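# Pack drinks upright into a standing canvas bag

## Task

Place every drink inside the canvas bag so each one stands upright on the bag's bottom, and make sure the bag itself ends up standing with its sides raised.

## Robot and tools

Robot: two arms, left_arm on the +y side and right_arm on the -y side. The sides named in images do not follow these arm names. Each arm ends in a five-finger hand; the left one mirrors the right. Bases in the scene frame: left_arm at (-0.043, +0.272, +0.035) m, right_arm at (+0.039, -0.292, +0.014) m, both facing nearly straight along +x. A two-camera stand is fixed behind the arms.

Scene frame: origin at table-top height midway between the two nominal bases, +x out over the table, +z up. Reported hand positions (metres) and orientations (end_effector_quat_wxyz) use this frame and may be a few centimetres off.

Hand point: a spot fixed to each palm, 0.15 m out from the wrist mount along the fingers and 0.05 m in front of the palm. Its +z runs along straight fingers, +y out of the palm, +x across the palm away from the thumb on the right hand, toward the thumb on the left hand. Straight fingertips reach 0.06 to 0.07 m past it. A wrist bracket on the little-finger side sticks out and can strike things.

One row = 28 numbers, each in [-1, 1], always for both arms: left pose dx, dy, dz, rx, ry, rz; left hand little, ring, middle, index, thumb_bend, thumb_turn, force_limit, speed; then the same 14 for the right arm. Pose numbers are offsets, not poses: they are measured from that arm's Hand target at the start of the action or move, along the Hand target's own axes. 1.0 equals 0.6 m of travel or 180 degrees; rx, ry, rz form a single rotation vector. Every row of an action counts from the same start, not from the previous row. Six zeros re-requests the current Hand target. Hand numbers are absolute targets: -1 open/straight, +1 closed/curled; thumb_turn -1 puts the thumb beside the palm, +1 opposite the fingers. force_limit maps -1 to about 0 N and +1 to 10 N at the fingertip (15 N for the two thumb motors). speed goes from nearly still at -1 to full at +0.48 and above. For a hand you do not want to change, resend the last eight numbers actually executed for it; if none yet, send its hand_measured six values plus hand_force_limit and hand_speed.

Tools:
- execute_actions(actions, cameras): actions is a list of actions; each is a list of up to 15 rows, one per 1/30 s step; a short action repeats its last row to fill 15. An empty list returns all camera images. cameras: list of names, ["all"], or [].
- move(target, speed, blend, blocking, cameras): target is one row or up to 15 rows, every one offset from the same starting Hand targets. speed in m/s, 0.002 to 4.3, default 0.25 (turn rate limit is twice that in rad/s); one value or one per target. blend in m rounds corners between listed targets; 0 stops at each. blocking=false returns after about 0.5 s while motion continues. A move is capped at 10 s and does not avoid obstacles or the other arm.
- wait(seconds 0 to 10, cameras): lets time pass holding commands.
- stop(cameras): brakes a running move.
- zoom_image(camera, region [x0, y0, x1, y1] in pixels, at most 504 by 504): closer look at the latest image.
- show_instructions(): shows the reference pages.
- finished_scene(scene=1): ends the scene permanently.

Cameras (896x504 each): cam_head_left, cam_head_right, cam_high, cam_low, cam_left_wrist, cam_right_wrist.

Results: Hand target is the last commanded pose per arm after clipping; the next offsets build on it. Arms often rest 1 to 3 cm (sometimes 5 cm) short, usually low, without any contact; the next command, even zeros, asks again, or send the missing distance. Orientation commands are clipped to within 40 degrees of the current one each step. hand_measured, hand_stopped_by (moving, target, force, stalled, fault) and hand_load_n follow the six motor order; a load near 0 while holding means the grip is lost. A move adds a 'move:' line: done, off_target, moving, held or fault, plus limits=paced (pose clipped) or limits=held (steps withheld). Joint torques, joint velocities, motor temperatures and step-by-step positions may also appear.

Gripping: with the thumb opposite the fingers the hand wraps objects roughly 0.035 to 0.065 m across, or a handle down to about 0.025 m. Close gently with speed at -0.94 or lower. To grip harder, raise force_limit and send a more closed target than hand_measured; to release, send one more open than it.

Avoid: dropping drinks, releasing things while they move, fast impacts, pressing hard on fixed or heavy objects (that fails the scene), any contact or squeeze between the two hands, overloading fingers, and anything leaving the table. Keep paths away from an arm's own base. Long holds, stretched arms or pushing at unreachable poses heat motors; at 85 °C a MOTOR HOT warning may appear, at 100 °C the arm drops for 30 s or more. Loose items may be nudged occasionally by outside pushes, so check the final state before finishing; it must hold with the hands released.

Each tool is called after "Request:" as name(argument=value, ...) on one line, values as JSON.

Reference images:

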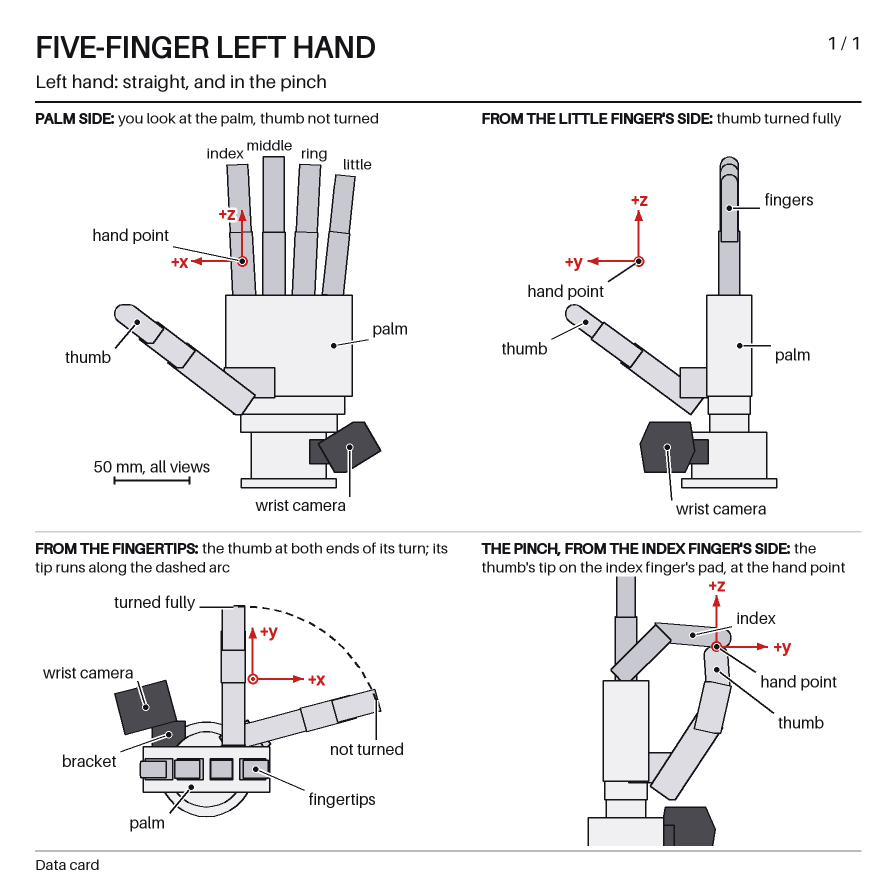

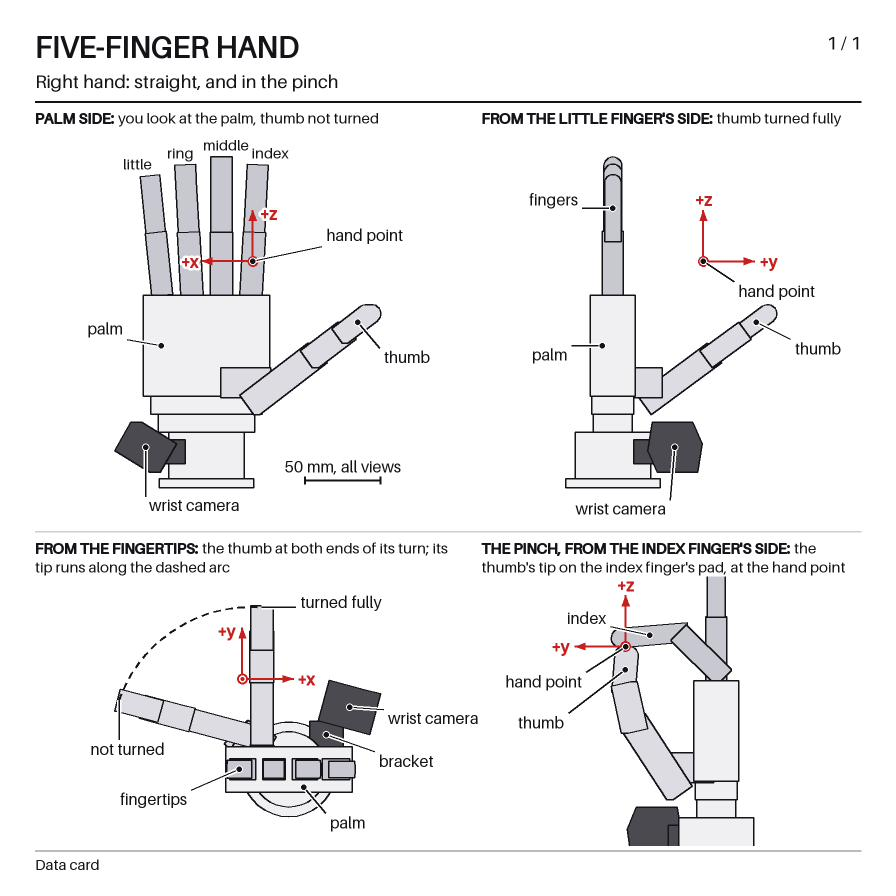

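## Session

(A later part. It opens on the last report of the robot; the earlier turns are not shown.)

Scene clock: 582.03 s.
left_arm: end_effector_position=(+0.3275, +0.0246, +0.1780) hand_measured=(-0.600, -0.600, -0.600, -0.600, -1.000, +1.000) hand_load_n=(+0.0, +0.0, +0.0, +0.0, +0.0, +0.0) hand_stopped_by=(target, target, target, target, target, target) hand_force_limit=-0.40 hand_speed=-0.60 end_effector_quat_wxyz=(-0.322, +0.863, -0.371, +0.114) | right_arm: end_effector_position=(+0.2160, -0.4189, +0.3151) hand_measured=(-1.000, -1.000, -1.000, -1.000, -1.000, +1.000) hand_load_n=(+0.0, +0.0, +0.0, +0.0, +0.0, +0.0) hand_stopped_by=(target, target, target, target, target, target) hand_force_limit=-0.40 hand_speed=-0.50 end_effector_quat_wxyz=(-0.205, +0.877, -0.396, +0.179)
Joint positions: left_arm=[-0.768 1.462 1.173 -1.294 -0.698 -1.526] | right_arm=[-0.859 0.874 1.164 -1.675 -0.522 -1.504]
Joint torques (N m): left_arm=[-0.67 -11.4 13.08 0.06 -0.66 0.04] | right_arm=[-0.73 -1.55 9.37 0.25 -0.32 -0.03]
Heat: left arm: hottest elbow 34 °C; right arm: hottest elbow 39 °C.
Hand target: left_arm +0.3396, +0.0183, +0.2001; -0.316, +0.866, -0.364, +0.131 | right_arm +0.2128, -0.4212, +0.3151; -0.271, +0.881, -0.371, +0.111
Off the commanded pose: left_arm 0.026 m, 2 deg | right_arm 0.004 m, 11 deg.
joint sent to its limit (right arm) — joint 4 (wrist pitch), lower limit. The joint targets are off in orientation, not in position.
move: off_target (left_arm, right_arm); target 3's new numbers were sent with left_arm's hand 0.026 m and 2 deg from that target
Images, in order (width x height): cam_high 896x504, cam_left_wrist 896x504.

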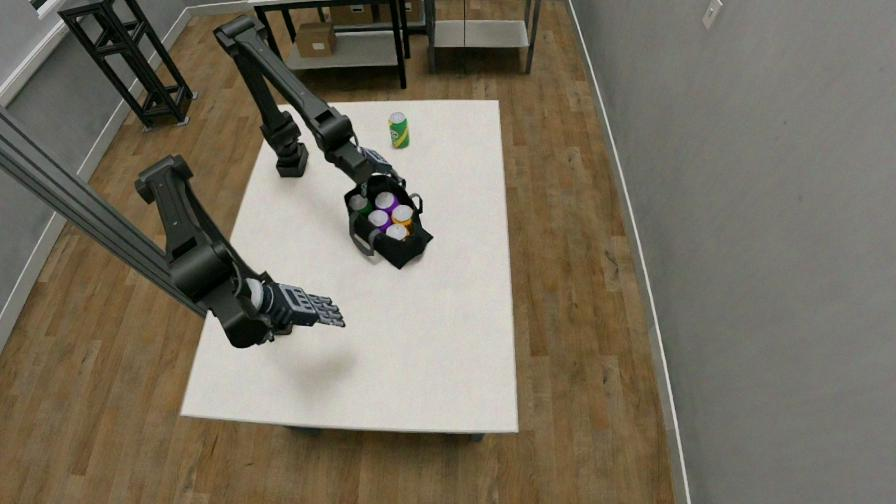

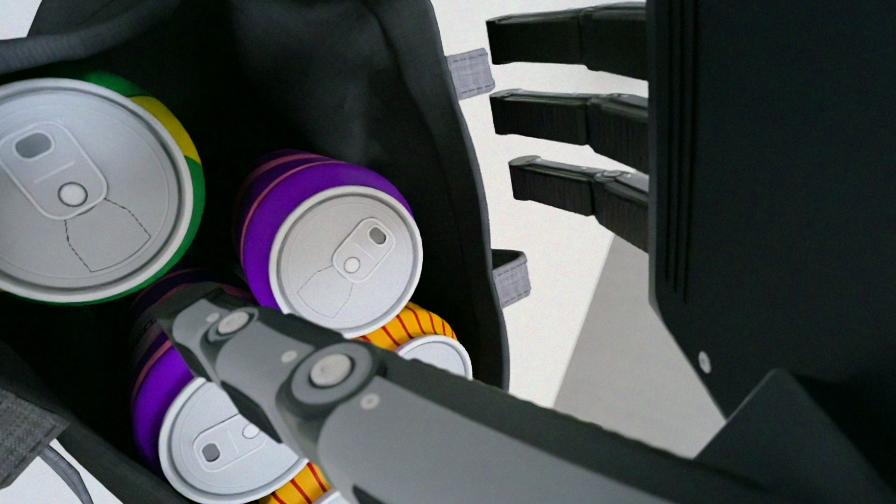

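Request:
move(target=[[-0.0013, -0.1636, -0.1673, 0, 0, 0, -0.6, -0.6, -0.6, -0.6, -1, 1, -0.4, -0.6, 0, 0, 0, 0, 0, 0, -1, -1, -1, -1, -1, 1, -0.4, -0.5]], speed=0.2, cameras=["cam_head_left", "cam_head_right"])

Scene clock: 588.13 s.
left_arm: end_effector_position=(+0.3374, +0.0295, +0.3241) hand_measured=(-0.600, -0.600, -0.600, -0.600, -1.000, +1.000) hand_load_n=(+0.0, +0.0, +0.0, +0.0, +0.0, +0.0) hand_stopped_by=(target, target, target, target, target, target) hand_force_limit=-0.40 hand_speed=-0.60 end_effector_quat_wxyz=(-0.319, +0.864, -0.369, +0.122) | right_arm: end_effector_position=(+0.2160, -0.4189, +0.3151) hand_measured=(-1.000, -1.000, -1.000, -1.000, -1.000, +1.000) hand_load_n=(+0.0, +0.0, +0.0, +0.0, +0.0, +0.0) hand_stopped_by=(target, target, target, target, target, target) hand_force_limit=-0.40 hand_speed=-0.50 end_effector_quat_wxyz=(-0.205, +0.877, -0.396, +0.179)
Joint positions: left_arm=[-0.743 1.42 1.514 -1.64 -0.698 -1.492] | right_arm=[-0.859 0.874 1.164 -1.675 -0.522 -1.504]
Joint torques (N m): left_arm=[-0.79 -9.52 13.93 0.12 -0.61 0.03] | right_arm=[-0.85 -1.67 9.4 0.25 -0.32 -0.08]
Heat: left arm: hottest elbow 34 °C; right arm: hottest elbow 38 °C.
Hand target: left_arm +0.3469, +0.0260, +0.3401; -0.316, +0.866, -0.364, +0.132 | right_arm +0.2128, -0.4212, +0.3151; -0.271, +0.881, -0.371, +0.111
Off the commanded pose: left_arm 0.019 m, 1 deg | right_arm 0.004 m, 11 deg.
joint sent to its limit (right arm) — joint 4 (wrist pitch), lower limit. The joint targets are off in orientation, not in position.
move: off_target (left_arm, right_arm)
Images, in order (width x height): cam_head_left 896x504, cam_head_right 896x504.

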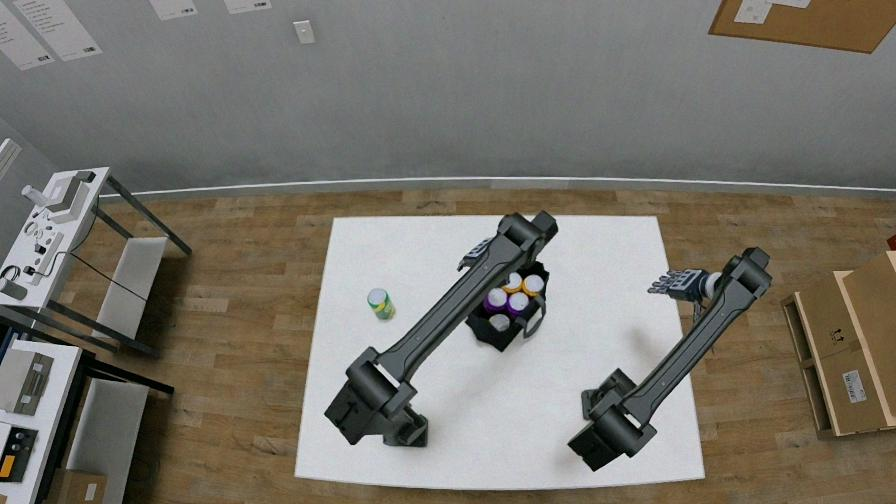

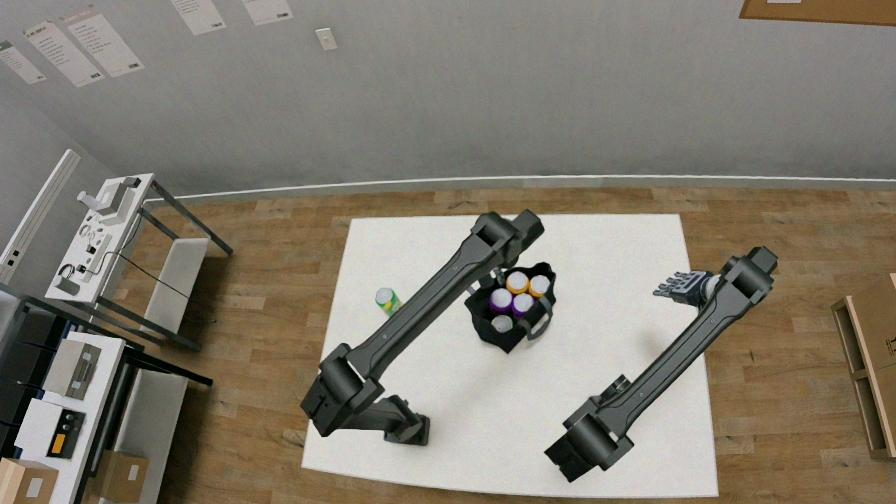

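Request:
move(target=[[-0.2091, -0.1539, 0.1293, -0.02, 0, 0, -0.6, -0.6, -0.6, -0.6, -1, 1, -0.4, -0.6, -0.1022, -0.3519, 0.147, -0.0755, 0.071, 0.2325, 1, 1, -1, -1, -1, 1, -0.4, 0], [-0.3923, -0.1454, 0.4486, -0.033, 0, 0, -0.6, -0.6, -0.6, -0.6, -1, 1, -0.4, -0.6, -0.2643, -0.5907, 0.4287, -0.151, 0.142, 0.465, 1, 1, -1, -1, -1, 1, -0.4, 0]], speed=0.35, blend=0.05, cameras=["cam_head_left", "cam_high", "cam_left_wrist", "cam_right_wrist"])

Scene clock: 611.63 s.
left_arm: end_effector_position=(+0.3497, +0.3586, +0.1921) hand_measured=(-0.600, -0.600, -0.600, -0.600, -1.000, +1.000) hand_load_n=(+0.0, +0.0, +0.0, +0.0, -0.5, +0.0) hand_stopped_by=(target, target, target, target, target, target) hand_force_limit=-0.40 hand_speed=-0.60 end_effector_quat_wxyz=(-0.268, +0.883, -0.370, +0.111) | right_arm: end_effector_position=(+0.4069, -0.0118, +0.2877) hand_measured=(+1.000, +1.000, -1.000, -1.000, -1.000, +1.000) hand_load_n=(+0.0, +0.0, +0.0, +0.0, +0.0, +0.0) hand_stopped_by=(target, target, target, target, target, target) hand_force_limit=-0.40 hand_speed=0.00 end_effector_quat_wxyz=(-0.013, -0.406, +0.914, +0.003)
Joint positions: left_arm=[0.198 1.151 0.92 -0.83 -0.309 -0.493] | right_arm=[0.477 1.531 1.608 -1.673 -0.008 1.237]
Joint torques (N m): left_arm=[-0.79 -6.18 10.03 2.04 -0.19 0.03] | right_arm=[1.79 -10.7 13.45 -0.17 0.11 0.18]
Heat: left arm: hottest elbow 35 °C; right arm: hottest elbow 39 °C.
Hand target: left_arm +0.3533, +0.3624, +0.1907; -0.271, +0.881, -0.371, +0.113 | right_arm +0.4142, -0.0016, +0.3017; +0.000, -0.407, +0.914, +0.003
Off the commanded pose: left_arm 0.005 m, 0 deg | right_arm 0.019 m, 1 deg.
move: off_target (right_arm)
Images, in order (width x height): cam_head_left 896x504, cam_high 896x504, cam_left_wrist 896x504, cam_right_wrist 896x504.

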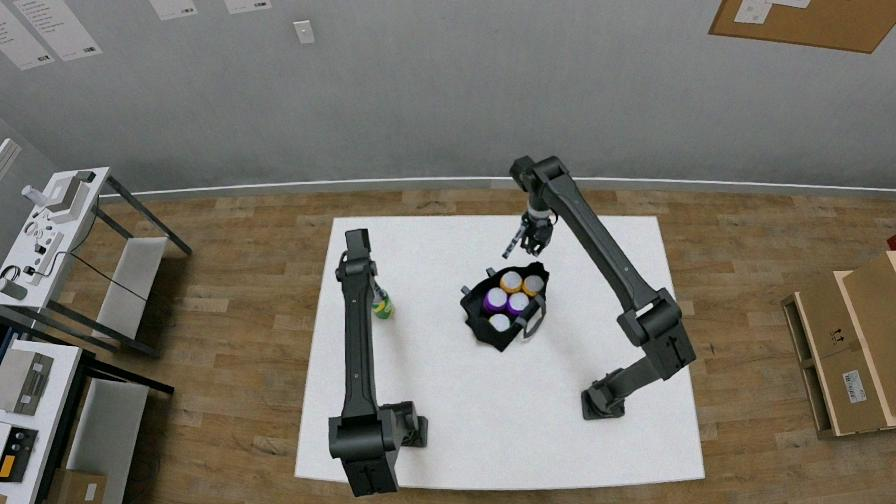

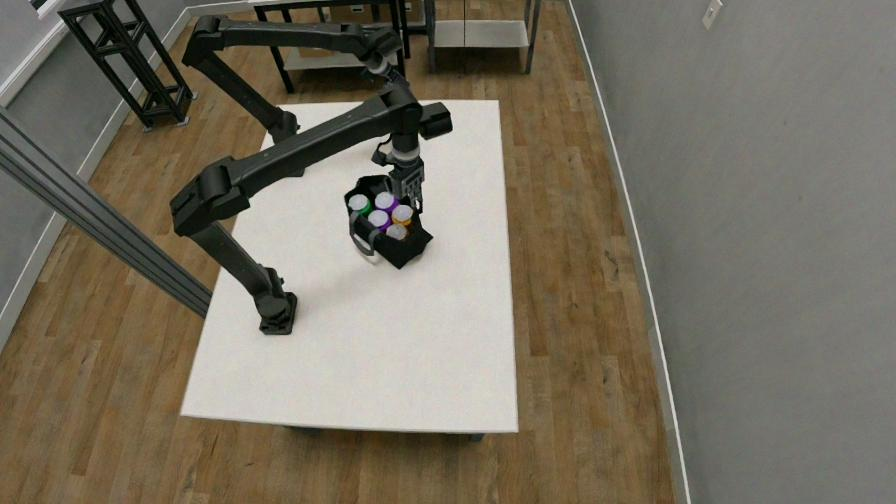

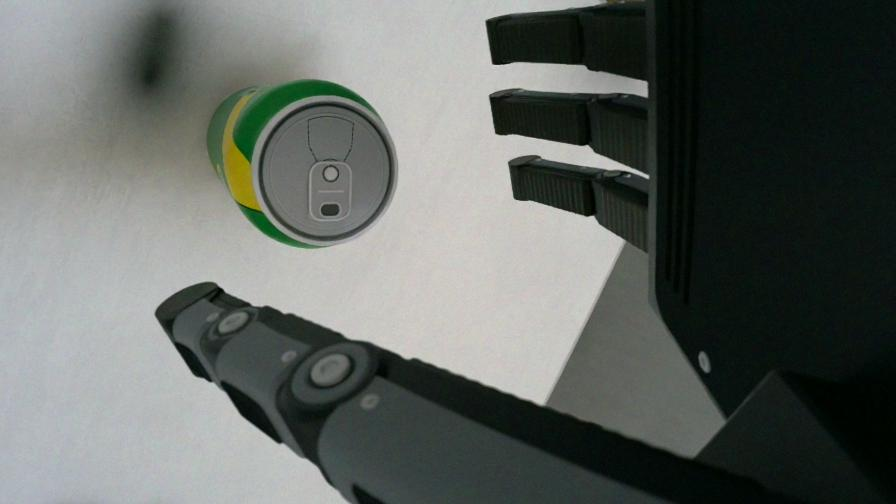

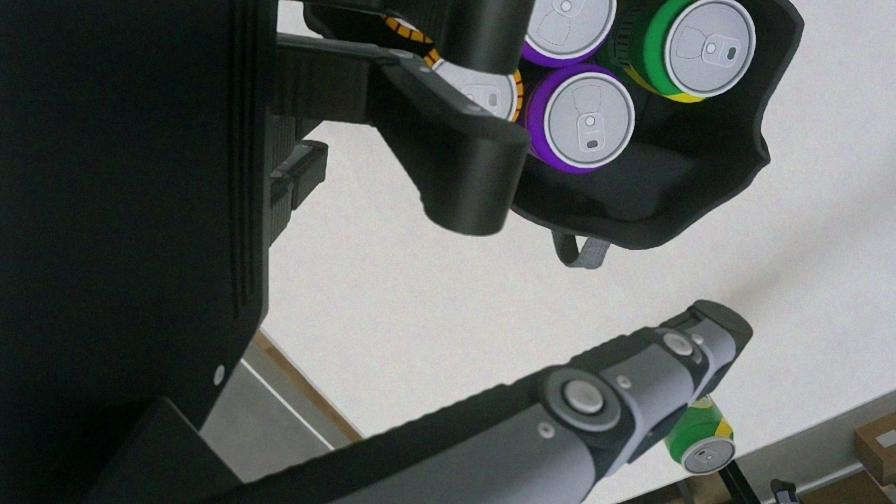

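Request:
move(target=[[-0.0207, 0.1068, 0.1404, 0, 0, 0, -0.6, -0.6, -0.6, -0.6, -1, 1, -0.4, -0.6, 0.0283, 0, 0.145, 0, 0, 0, 1, 1, -1, -1, -1, 1, -0.4, 0], [-0.0207, 0.1068, 0.1404, 0, 0, 0, -0.6, -0.6, -0.6, -0.6, 0.3, 1, 0, -0.85, 0.0283, 0, 0.145, 0, 0, 0, 1, 1, -1, -1, -1, 1, -0.4, 0], [-0.0207, 0.1068, 0.1404, 0, 0, 0, -0.2, -0.2, -0.2, -0.2, 0.3, 1, -0.4, -0.85, 0.0283, 0, 0.145, 0, 0, 0, 1, 1, -1, -1, -1, 1, -0.4, 0]], speed=0.15, cameras=["cam_head_right", "cam_high", "cam_left_wrist", "cam_right_wrist"])

Scene clock: 622.50 s.
left_arm: end_effector_position=(+0.3377, +0.3625, +0.0863) hand_measured=(-0.200, -0.200, -0.478, -0.506, -0.500, +1.000) hand_load_n=(+0.0, +0.0, +4.0, +2.5, +16.0, +0.0) hand_stopped_by=(target, target, force, force, force, target) hand_force_limit=-0.40 hand_speed=-0.85 end_effector_quat_wxyz=(-0.267, +0.882, -0.373, +0.112) | right_arm: end_effector_position=(+0.4008, -0.0156, +0.2141) hand_measured=(+1.000, +1.000, -1.000, -1.000, -1.000, +1.000) hand_load_n=(+0.0, +0.0, +0.0, +0.0, +0.0, +0.0) hand_stopped_by=(target, target, target, target, target, target) hand_force_limit=-0.40 hand_speed=0.00 end_effector_quat_wxyz=(-0.007, -0.406, +0.914, +0.003)
Joint positions: left_arm=[0.219 1.245 0.692 -0.502 -0.294 -0.469] | right_arm=[0.477 1.508 1.39 -1.467 -0.007 1.238]
Joint torques (N m): left_arm=[-0.73 -6.42 8.98 2.02 -0.32 0.02] | right_arm=[0.5 -11.63 8.84 0.91 0.1 0.05]
Heat: left arm: hottest elbow 35 °C; right arm: hottest elbow 39 °C.
Hand target: left_arm +0.3403, +0.3672, +0.0850; -0.270, +0.881, -0.371, +0.113 | right_arm +0.4026, -0.0137, +0.2145; +0.000, -0.407, +0.914, +0.003
Off the commanded pose: left_arm 0.006 m, 0 deg | right_arm 0.003 m, 1 deg.
move: done
Images, in order (width x height): cam_head_right 896x504, cam_high 896x504, cam_left_wrist 896x504, cam_right_wrist 896x504.

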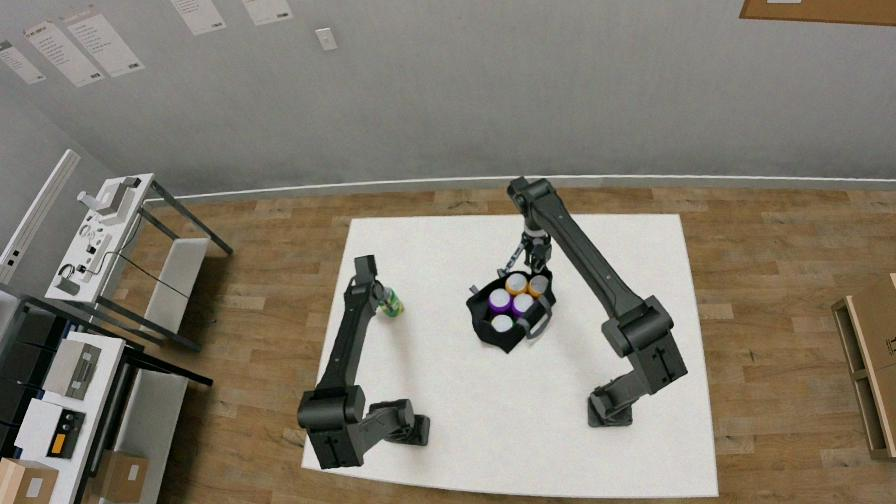

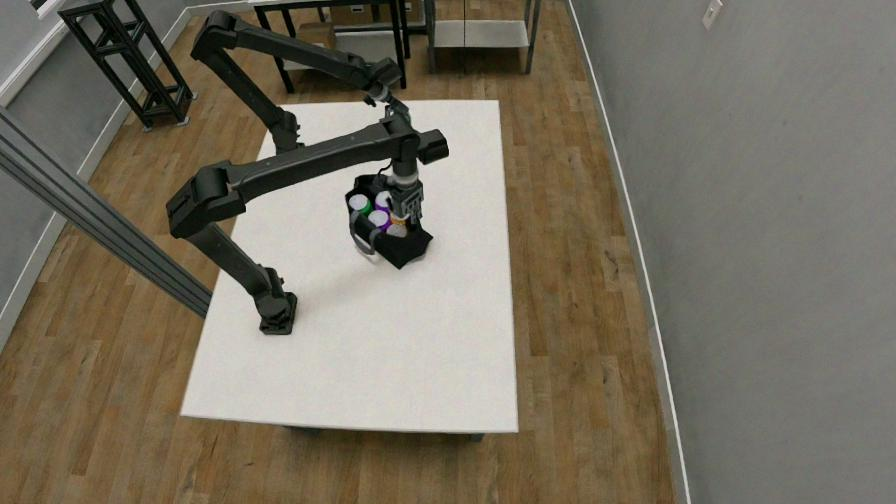

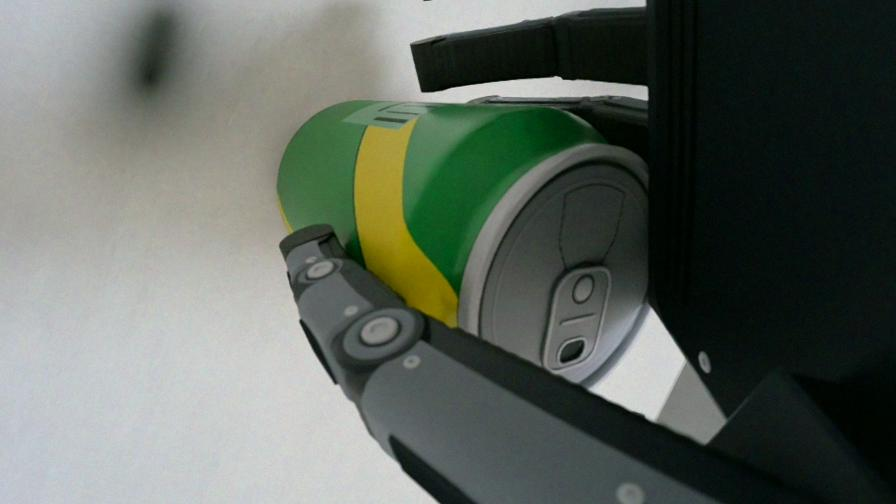

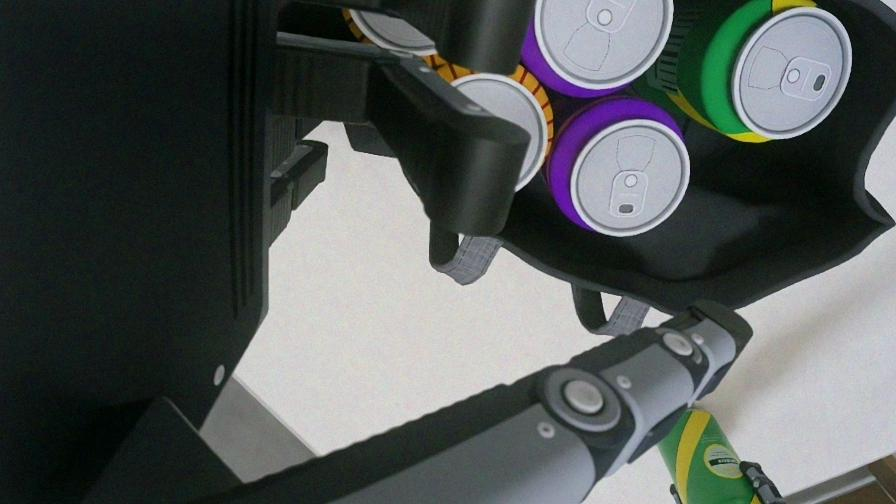

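Request:
zoom_image(camera="cam_head_right", region=[450, 215, 590, 355])

Request:
zoom_image(camera="cam_high", region=[330, 140, 470, 280])

Scaled by 3.600.

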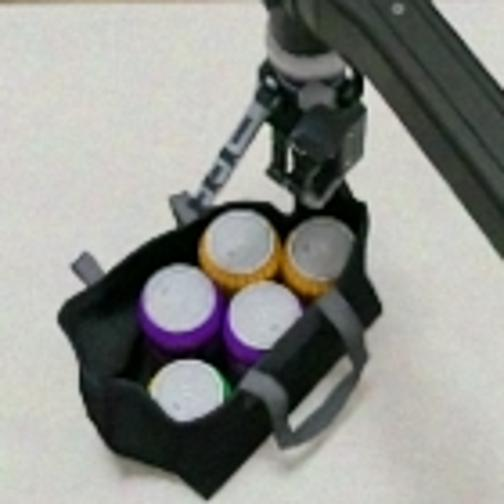

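Scaled by 3.600.

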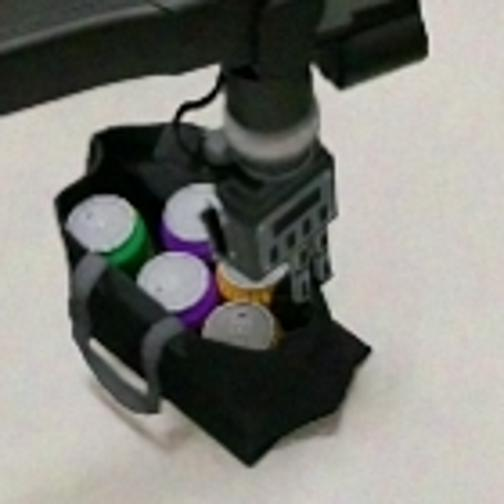

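Request:
move(target=[[0, 0, 0, 0, 0, 0, -0.2, -0.2, -0.2, -0.2, 0.3, 1, -0.4, -0.85, -0.02, 0, 0.0, 0, 0.067, 0, 1, 1, -1, -1, -1, 1, -0.4, 0], [0, 0, 0, 0, 0, 0, -0.2, -0.2, -0.2, -0.2, 0.3, 1, -0.4, -0.85, -0.02, 0, 0.05, 0, 0.067, 0, 1, 1, -1, -1, -1, 1, -0.4, 0]], speed=0.12, cameras=["cam_head_right", "cam_high", "cam_right_wrist"])

Request:
zoom_image(camera="cam_high", region=[330, 140, 470, 280])

Request:
zoom_image(camera="cam_head_right", region=[450, 215, 590, 355])

Scene clock: 633.93 s.
left_arm: end_effector_position=(+0.3377, +0.3625, +0.0863) hand_measured=(-0.200, -0.200, -0.478, -0.506, -0.500, +1.000) hand_load_n=(+0.0, +0.5, +3.5, +2.5, +15.5, +0.0) hand_stopped_by=(target, target, force, force, force, target) hand_force_limit=-0.40 hand_speed=-0.85 end_effector_quat_wxyz=(-0.267, +0.882, -0.373, +0.112) | right_arm: end_effector_position=(+0.4104, -0.0118, +0.1959) hand_measured=(+1.000, +1.000, -1.000, -1.000, -1.000, +1.000) hand_load_n=(+0.0, +0.0, +0.0, +0.0, +0.0, +0.0) hand_stopped_by=(target, target, target, target, target, target) hand_force_limit=-0.40 hand_speed=0.00 end_effector_quat_wxyz=(-0.091, -0.404, +0.910, -0.037)
Joint positions: left_arm=[0.219 1.245 0.692 -0.502 -0.294 -0.469] | right_arm=[0.5 1.662 1.528 -1.627 0.054 1.268]
Joint torques (N m): left_arm=[-0.79 -6.42 8.96 2.03 -0.31 0.01] | right_arm=[1.85 -11.63 8.34 0.36 0.15 0.14]
Heat: left arm: hottest elbow 34 °C; right arm: hottest elbow 38 °C.
Hand target: left_arm +0.3403, +0.3672, +0.0850; -0.270, +0.881, -0.371, +0.113 | right_arm +0.4106, -0.0046, +0.1846; -0.096, -0.405, +0.909, -0.040
Off the commanded pose: left_arm 0.005 m, 0 deg | right_arm 0.013 m, 1 deg.
move: off_target (right_arm)
Images, in order (width x height): cam_head_right 896x504, cam_high 896x504, cam_right_wrist 896x504.

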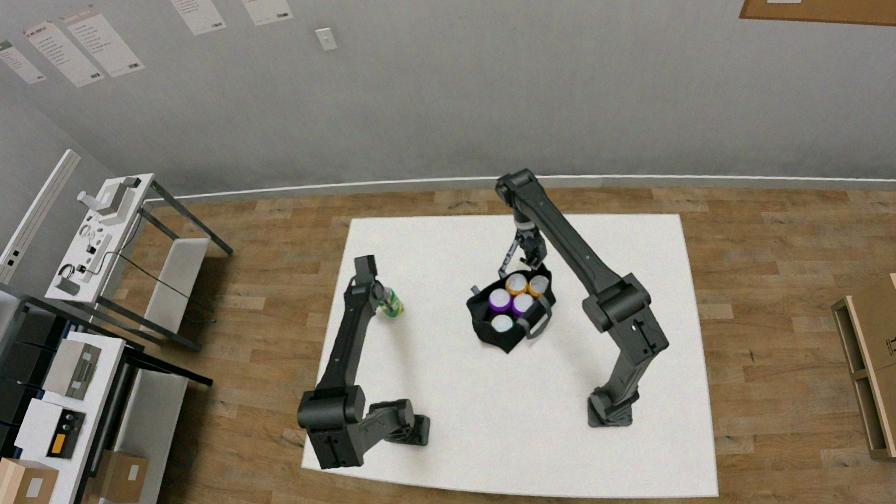

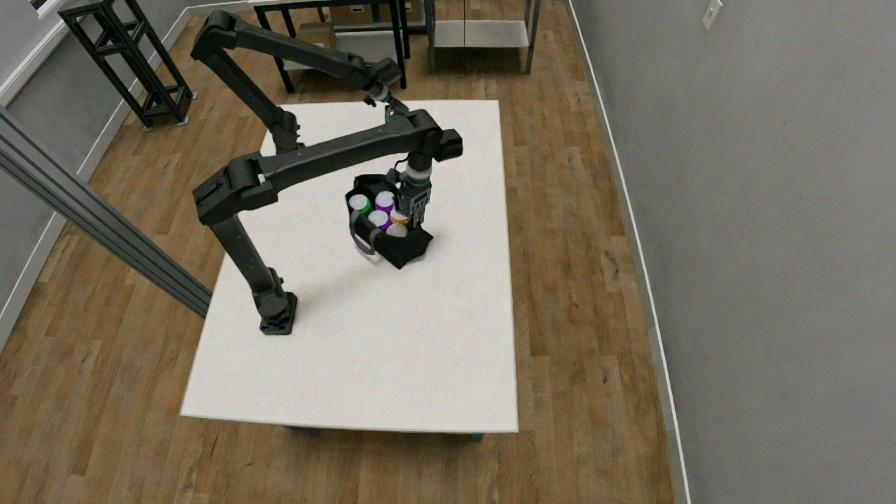

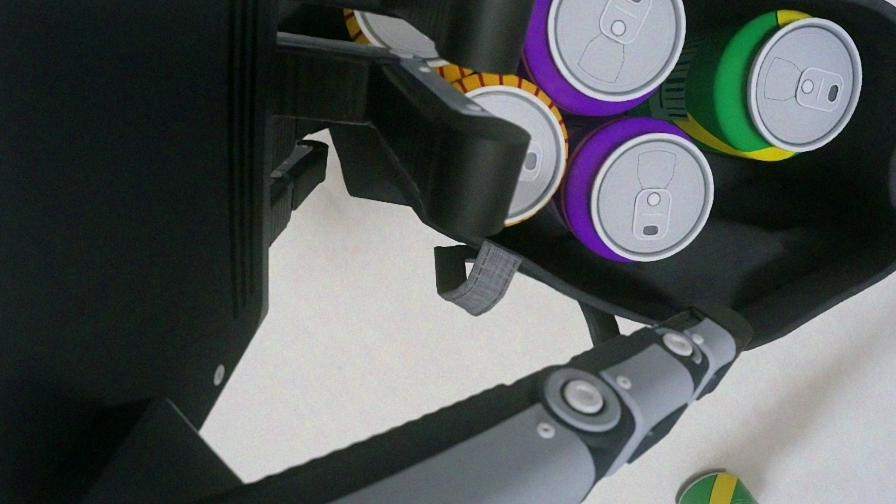

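Scaled by 3.600.

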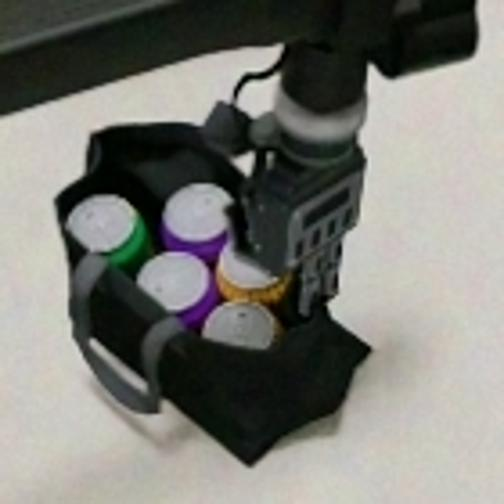

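Scaled by 3.600.

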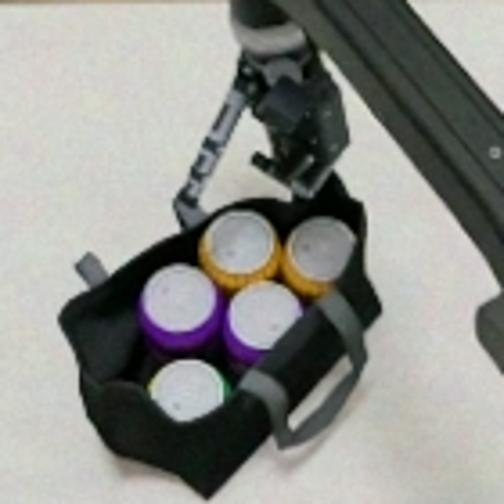

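Request:
move(target=[[0, 0, 0, 0, 0, 0, -0.2, -0.2, -0.2, -0.2, 0.3, 1, -0.4, -0.85, -0.0132, 0, 0.0857, 0, 0, 0, 1, 1, -1, -1, -1, 1, -0.4, 0], [0, 0, 0, 0, 0, 0, -0.2, -0.2, -0.2, -0.2, 0.3, 1, -0.4, -0.85, -0.0132, 0.055, 0.0857, 0, 0, 0, 1, 1, -1, -1, -1, 1, -0.4, 0]], speed=0.1, cameras=["cam_high", "cam_right_wrist"])

Request:
zoom_image(camera="cam_high", region=[330, 140, 470, 280])

Scene clock: 638.40 s.
left_arm: end_effector_position=(+0.3377, +0.3625, +0.0863) hand_measured=(-0.200, -0.200, -0.478, -0.506, -0.500, +1.000) hand_load_n=(+0.0, +0.0, +4.0, +2.5, +16.0, +0.0) hand_stopped_by=(target, target, force, force, force, target) hand_force_limit=-0.40 hand_speed=-0.85 end_effector_quat_wxyz=(-0.267, +0.882, -0.373, +0.112) | right_arm: end_effector_position=(+0.3912, +0.0108, +0.1553) hand_measured=(+1.000, +1.000, -1.000, -1.000, -1.000, +1.000) hand_load_n=(+0.5, +0.0, +0.5, +0.0, +0.0, +0.0) hand_stopped_by=(target, target, target, target, target, target) hand_force_limit=-0.40 hand_speed=0.00 end_effector_quat_wxyz=(-0.079, -0.405, +0.910, -0.039)
Joint positions: left_arm=[0.219 1.245 0.692 -0.502 -0.294 -0.469] | right_arm=[0.564 1.656 1.415 -1.5 0.05 1.328]
Joint torques (N m): left_arm=[-0.67 -6.42 8.98 2.02 -0.31 0.02] | right_arm=[1.55 -10.58 6.17 0.99 -0.13 0.17]
Heat: left arm: hottest elbow 34 °C; right arm: hottest elbow 38 °C.
Hand target: left_arm +0.3403, +0.3672, +0.0850; -0.270, +0.881, -0.371, +0.113 | right_arm +0.3839, +0.0155, +0.1328; -0.096, -0.405, +0.909, -0.040
Off the commanded pose: left_arm 0.005 m, 0 deg | right_arm 0.024 m, 2 deg.
move: off_target (right_arm)
Images, in order (width x height): cam_high 896x504, cam_right_wrist 896x504.

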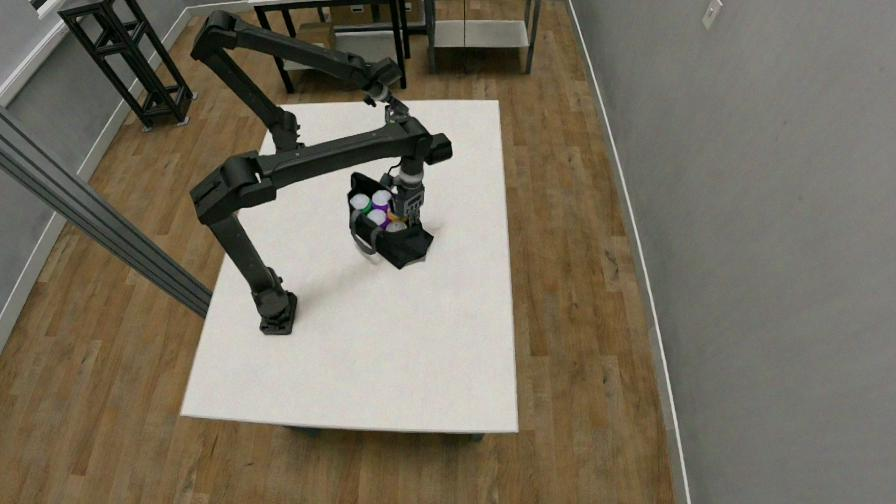

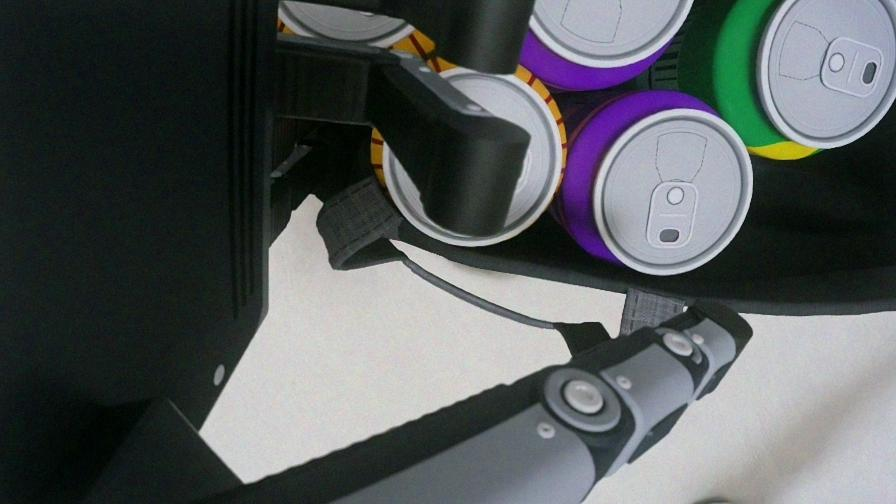

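Scaled by 3.600.

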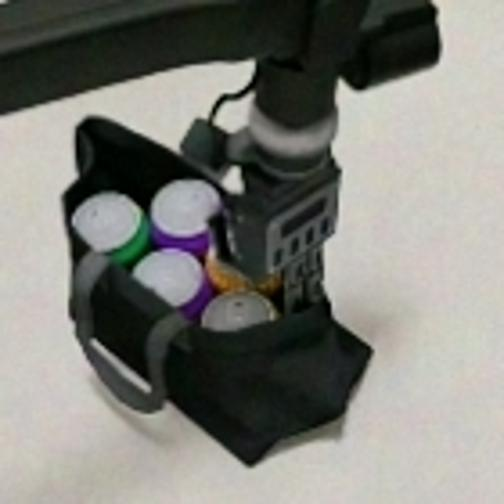

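Request:
wait(seconds=0, cameras=["cam_head_left", "cam_low"])

Request:
zoom_image(camera="cam_head_left", region=[450, 225, 590, 365])

Scene clock: 642.53 s.
left_arm: end_effector_position=(+0.3377, +0.3625, +0.0863) hand_measured=(-0.200, -0.200, -0.478, -0.506, -0.500, +1.000) hand_load_n=(+0.0, +0.0, +4.0, +3.0, +16.0, +0.0) hand_stopped_by=(target, target, force, force, force, target) hand_force_limit=-0.40 hand_speed=-0.85 end_effector_quat_wxyz=(-0.267, +0.882, -0.373, +0.112) | right_arm: end_effector_position=(+0.3912, +0.0108, +0.1553) hand_measured=(+1.000, +1.000, -1.000, -1.000, -1.000, +1.000) hand_load_n=(+0.0, +0.0, +0.5, +0.5, +0.0, +0.0) hand_stopped_by=(target, target, target, target, target, target) hand_force_limit=-0.40 hand_speed=0.00 end_effector_quat_wxyz=(-0.079, -0.405, +0.910, -0.039)
Joint positions: left_arm=[0.219 1.245 0.692 -0.502 -0.294 -0.469] | right_arm=[0.564 1.656 1.415 -1.5 0.05 1.328]
Joint torques (N m): left_arm=[-0.73 -6.42 8.96 2.03 -0.31 0.02] | right_arm=[1.26 -10.58 6.38 0.87 -0.14 0.15]
Heat: left arm: hottest elbow 34 °C; right arm: hottest elbow 37 °C.
Hand target: left_arm +0.3403, +0.3672, +0.0850; -0.270, +0.881, -0.371, +0.113 | right_arm +0.3840, +0.0155, +0.1328; -0.096, -0.405, +0.909, -0.040
Off the commanded pose: left_arm 0.005 m, 0 deg | right_arm 0.024 m, 2 deg.
Images, in order (width x height): cam_head_left 896x504, cam_low 896x504.

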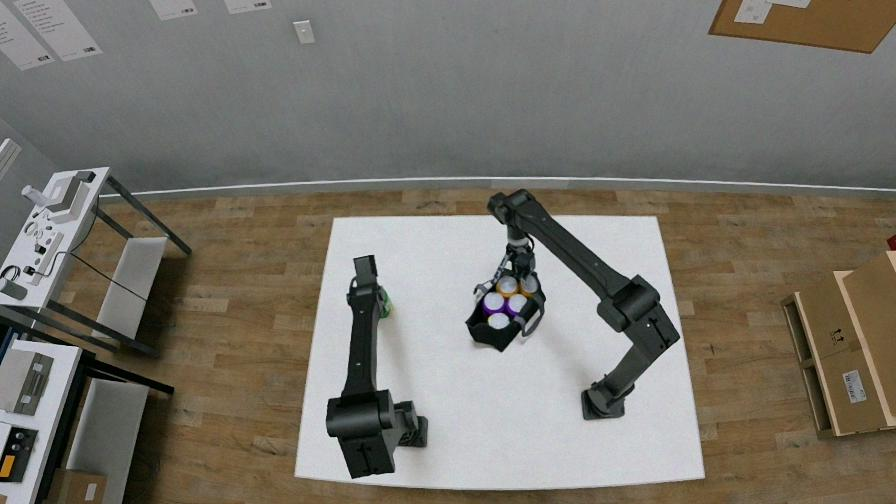

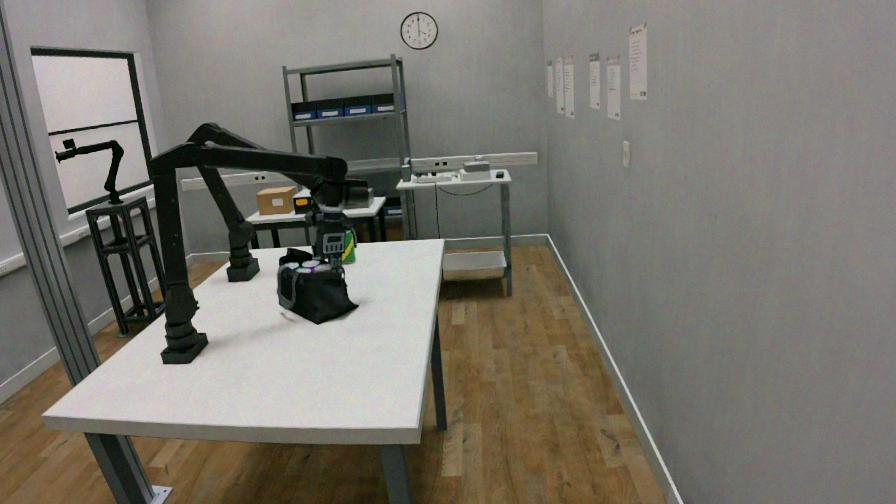

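Scaled by 3.600.

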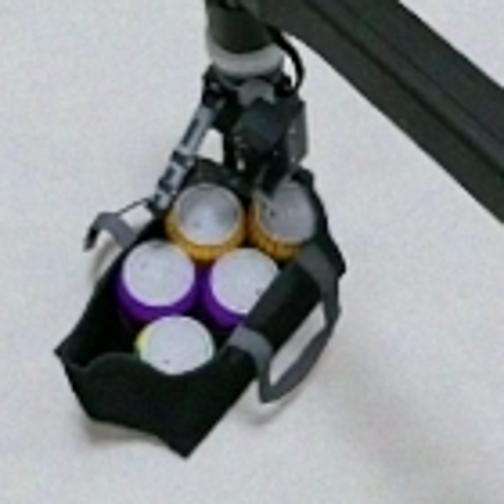

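Request:
move(target=[[0, 0, 0, 0, 0, 0, -0.2, -0.2, -0.2, -0.2, 0.3, 1, -0.4, -0.85, -0.007, -0.02, 0.0327, 0, 0, 0, 1, 1, -1, -1, -1, 1, -0.4, 0], [0, 0, 0, 0, 0, 0, -0.2, -0.2, -0.2, -0.2, 0.3, 1, -0.4, -0.85, -0.007, 0.056, 0.0327, 0, 0, 0, 1, 1, -1, -1, -1, 1, -0.4, 0]], speed=0.08, cameras=["cam_head_left", "cam_high", "cam_right_wrist"])

Request:
zoom_image(camera="cam_head_left", region=[450, 225, 590, 365])

Request:
zoom_image(camera="cam_high", region=[330, 140, 470, 280])

Scene clock: 649.03 s.
left_arm: end_effector_position=(+0.3377, +0.3625, +0.0863) hand_measured=(-0.200, -0.200, -0.478, -0.506, -0.500, +1.000) hand_load_n=(+0.0, +0.0, +4.0, +2.5, +15.5, +0.0) hand_stopped_by=(target, target, force, force, force, target) hand_force_limit=-0.40 hand_speed=-0.85 end_effector_quat_wxyz=(-0.267, +0.882, -0.373, +0.112) | right_arm: end_effector_position=(+0.3785, +0.0204, +0.1451) hand_measured=(+1.000, +1.000, -1.000, -1.000, -1.000, +1.000) hand_load_n=(+0.0, +0.0, +0.5, +1.0, +0.0, +0.0) hand_stopped_by=(target, target, target, target, target, target) hand_force_limit=-0.40 hand_speed=0.00 end_effector_quat_wxyz=(-0.070, -0.386, +0.919, -0.047)
Joint positions: left_arm=[0.219 1.245 0.692 -0.502 -0.294 -0.469] | right_arm=[0.604 1.632 1.362 -1.458 0.06 1.411]
Joint torques (N m): left_arm=[-0.67 -6.42 8.98 2.02 -0.31 0.02] | right_arm=[3.9 -8.59 5.65 1.24 -1 0.03]
Heat: left arm: hottest elbow 34 °C; right arm: hottest elbow 37 °C.
Hand target: left_arm +0.3403, +0.3672, +0.0850; -0.270, +0.881, -0.371, +0.113 | right_arm +0.3590, +0.0382, +0.1129; -0.096, -0.405, +0.909, -0.040
Off the commanded pose: left_arm 0.005 m, 0 deg | right_arm 0.042 m, 4 deg.
move: off_target (right_arm)
Images, in order (width x height): cam_head_left 896x504, cam_high 896x504, cam_right_wrist 896x504.

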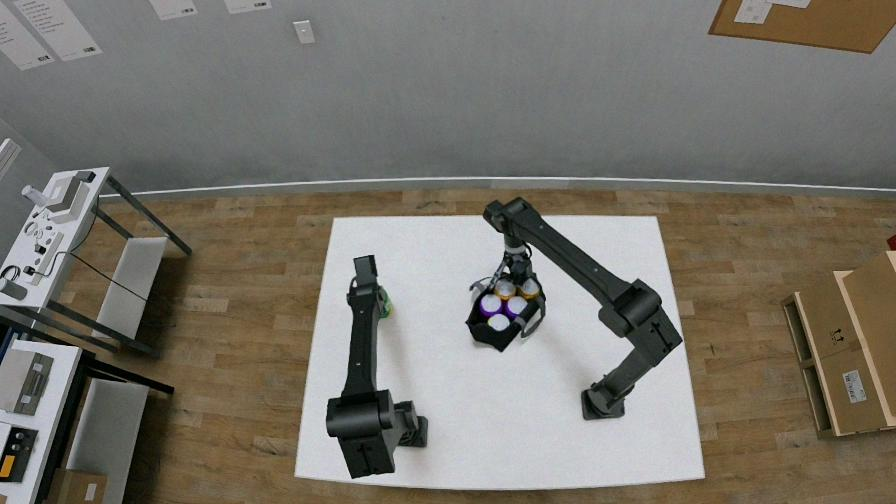

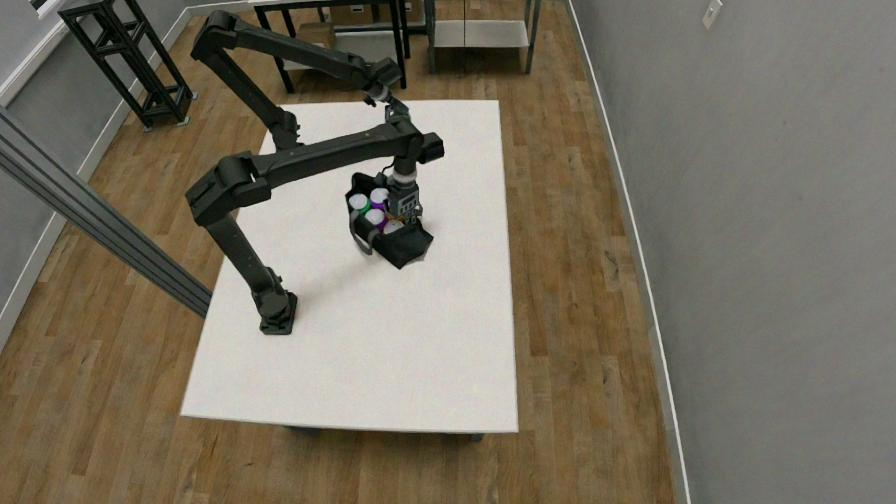

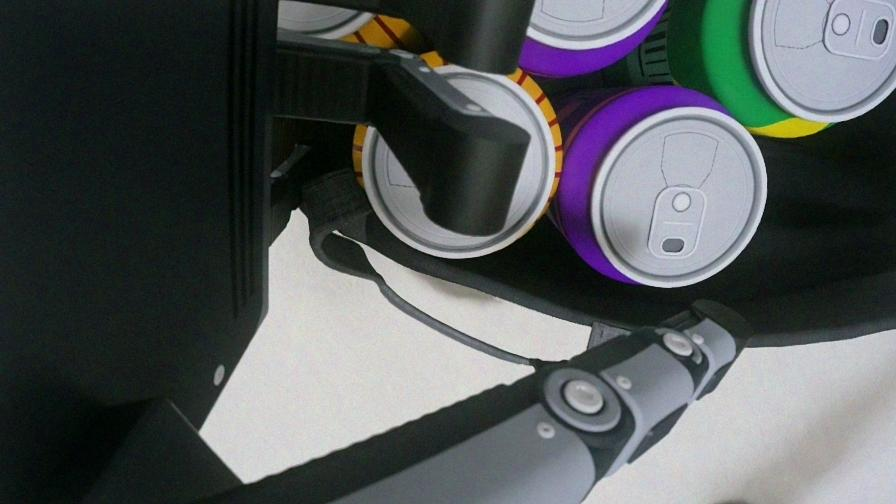

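Scaled by 3.600.

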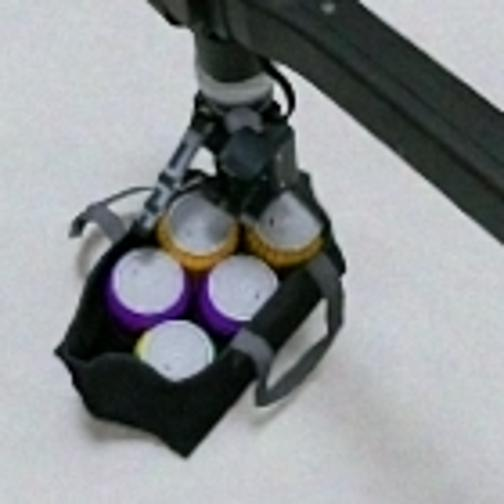

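Scaled by 3.600.

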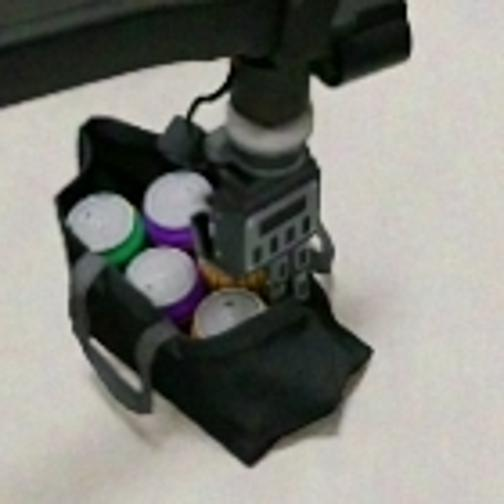

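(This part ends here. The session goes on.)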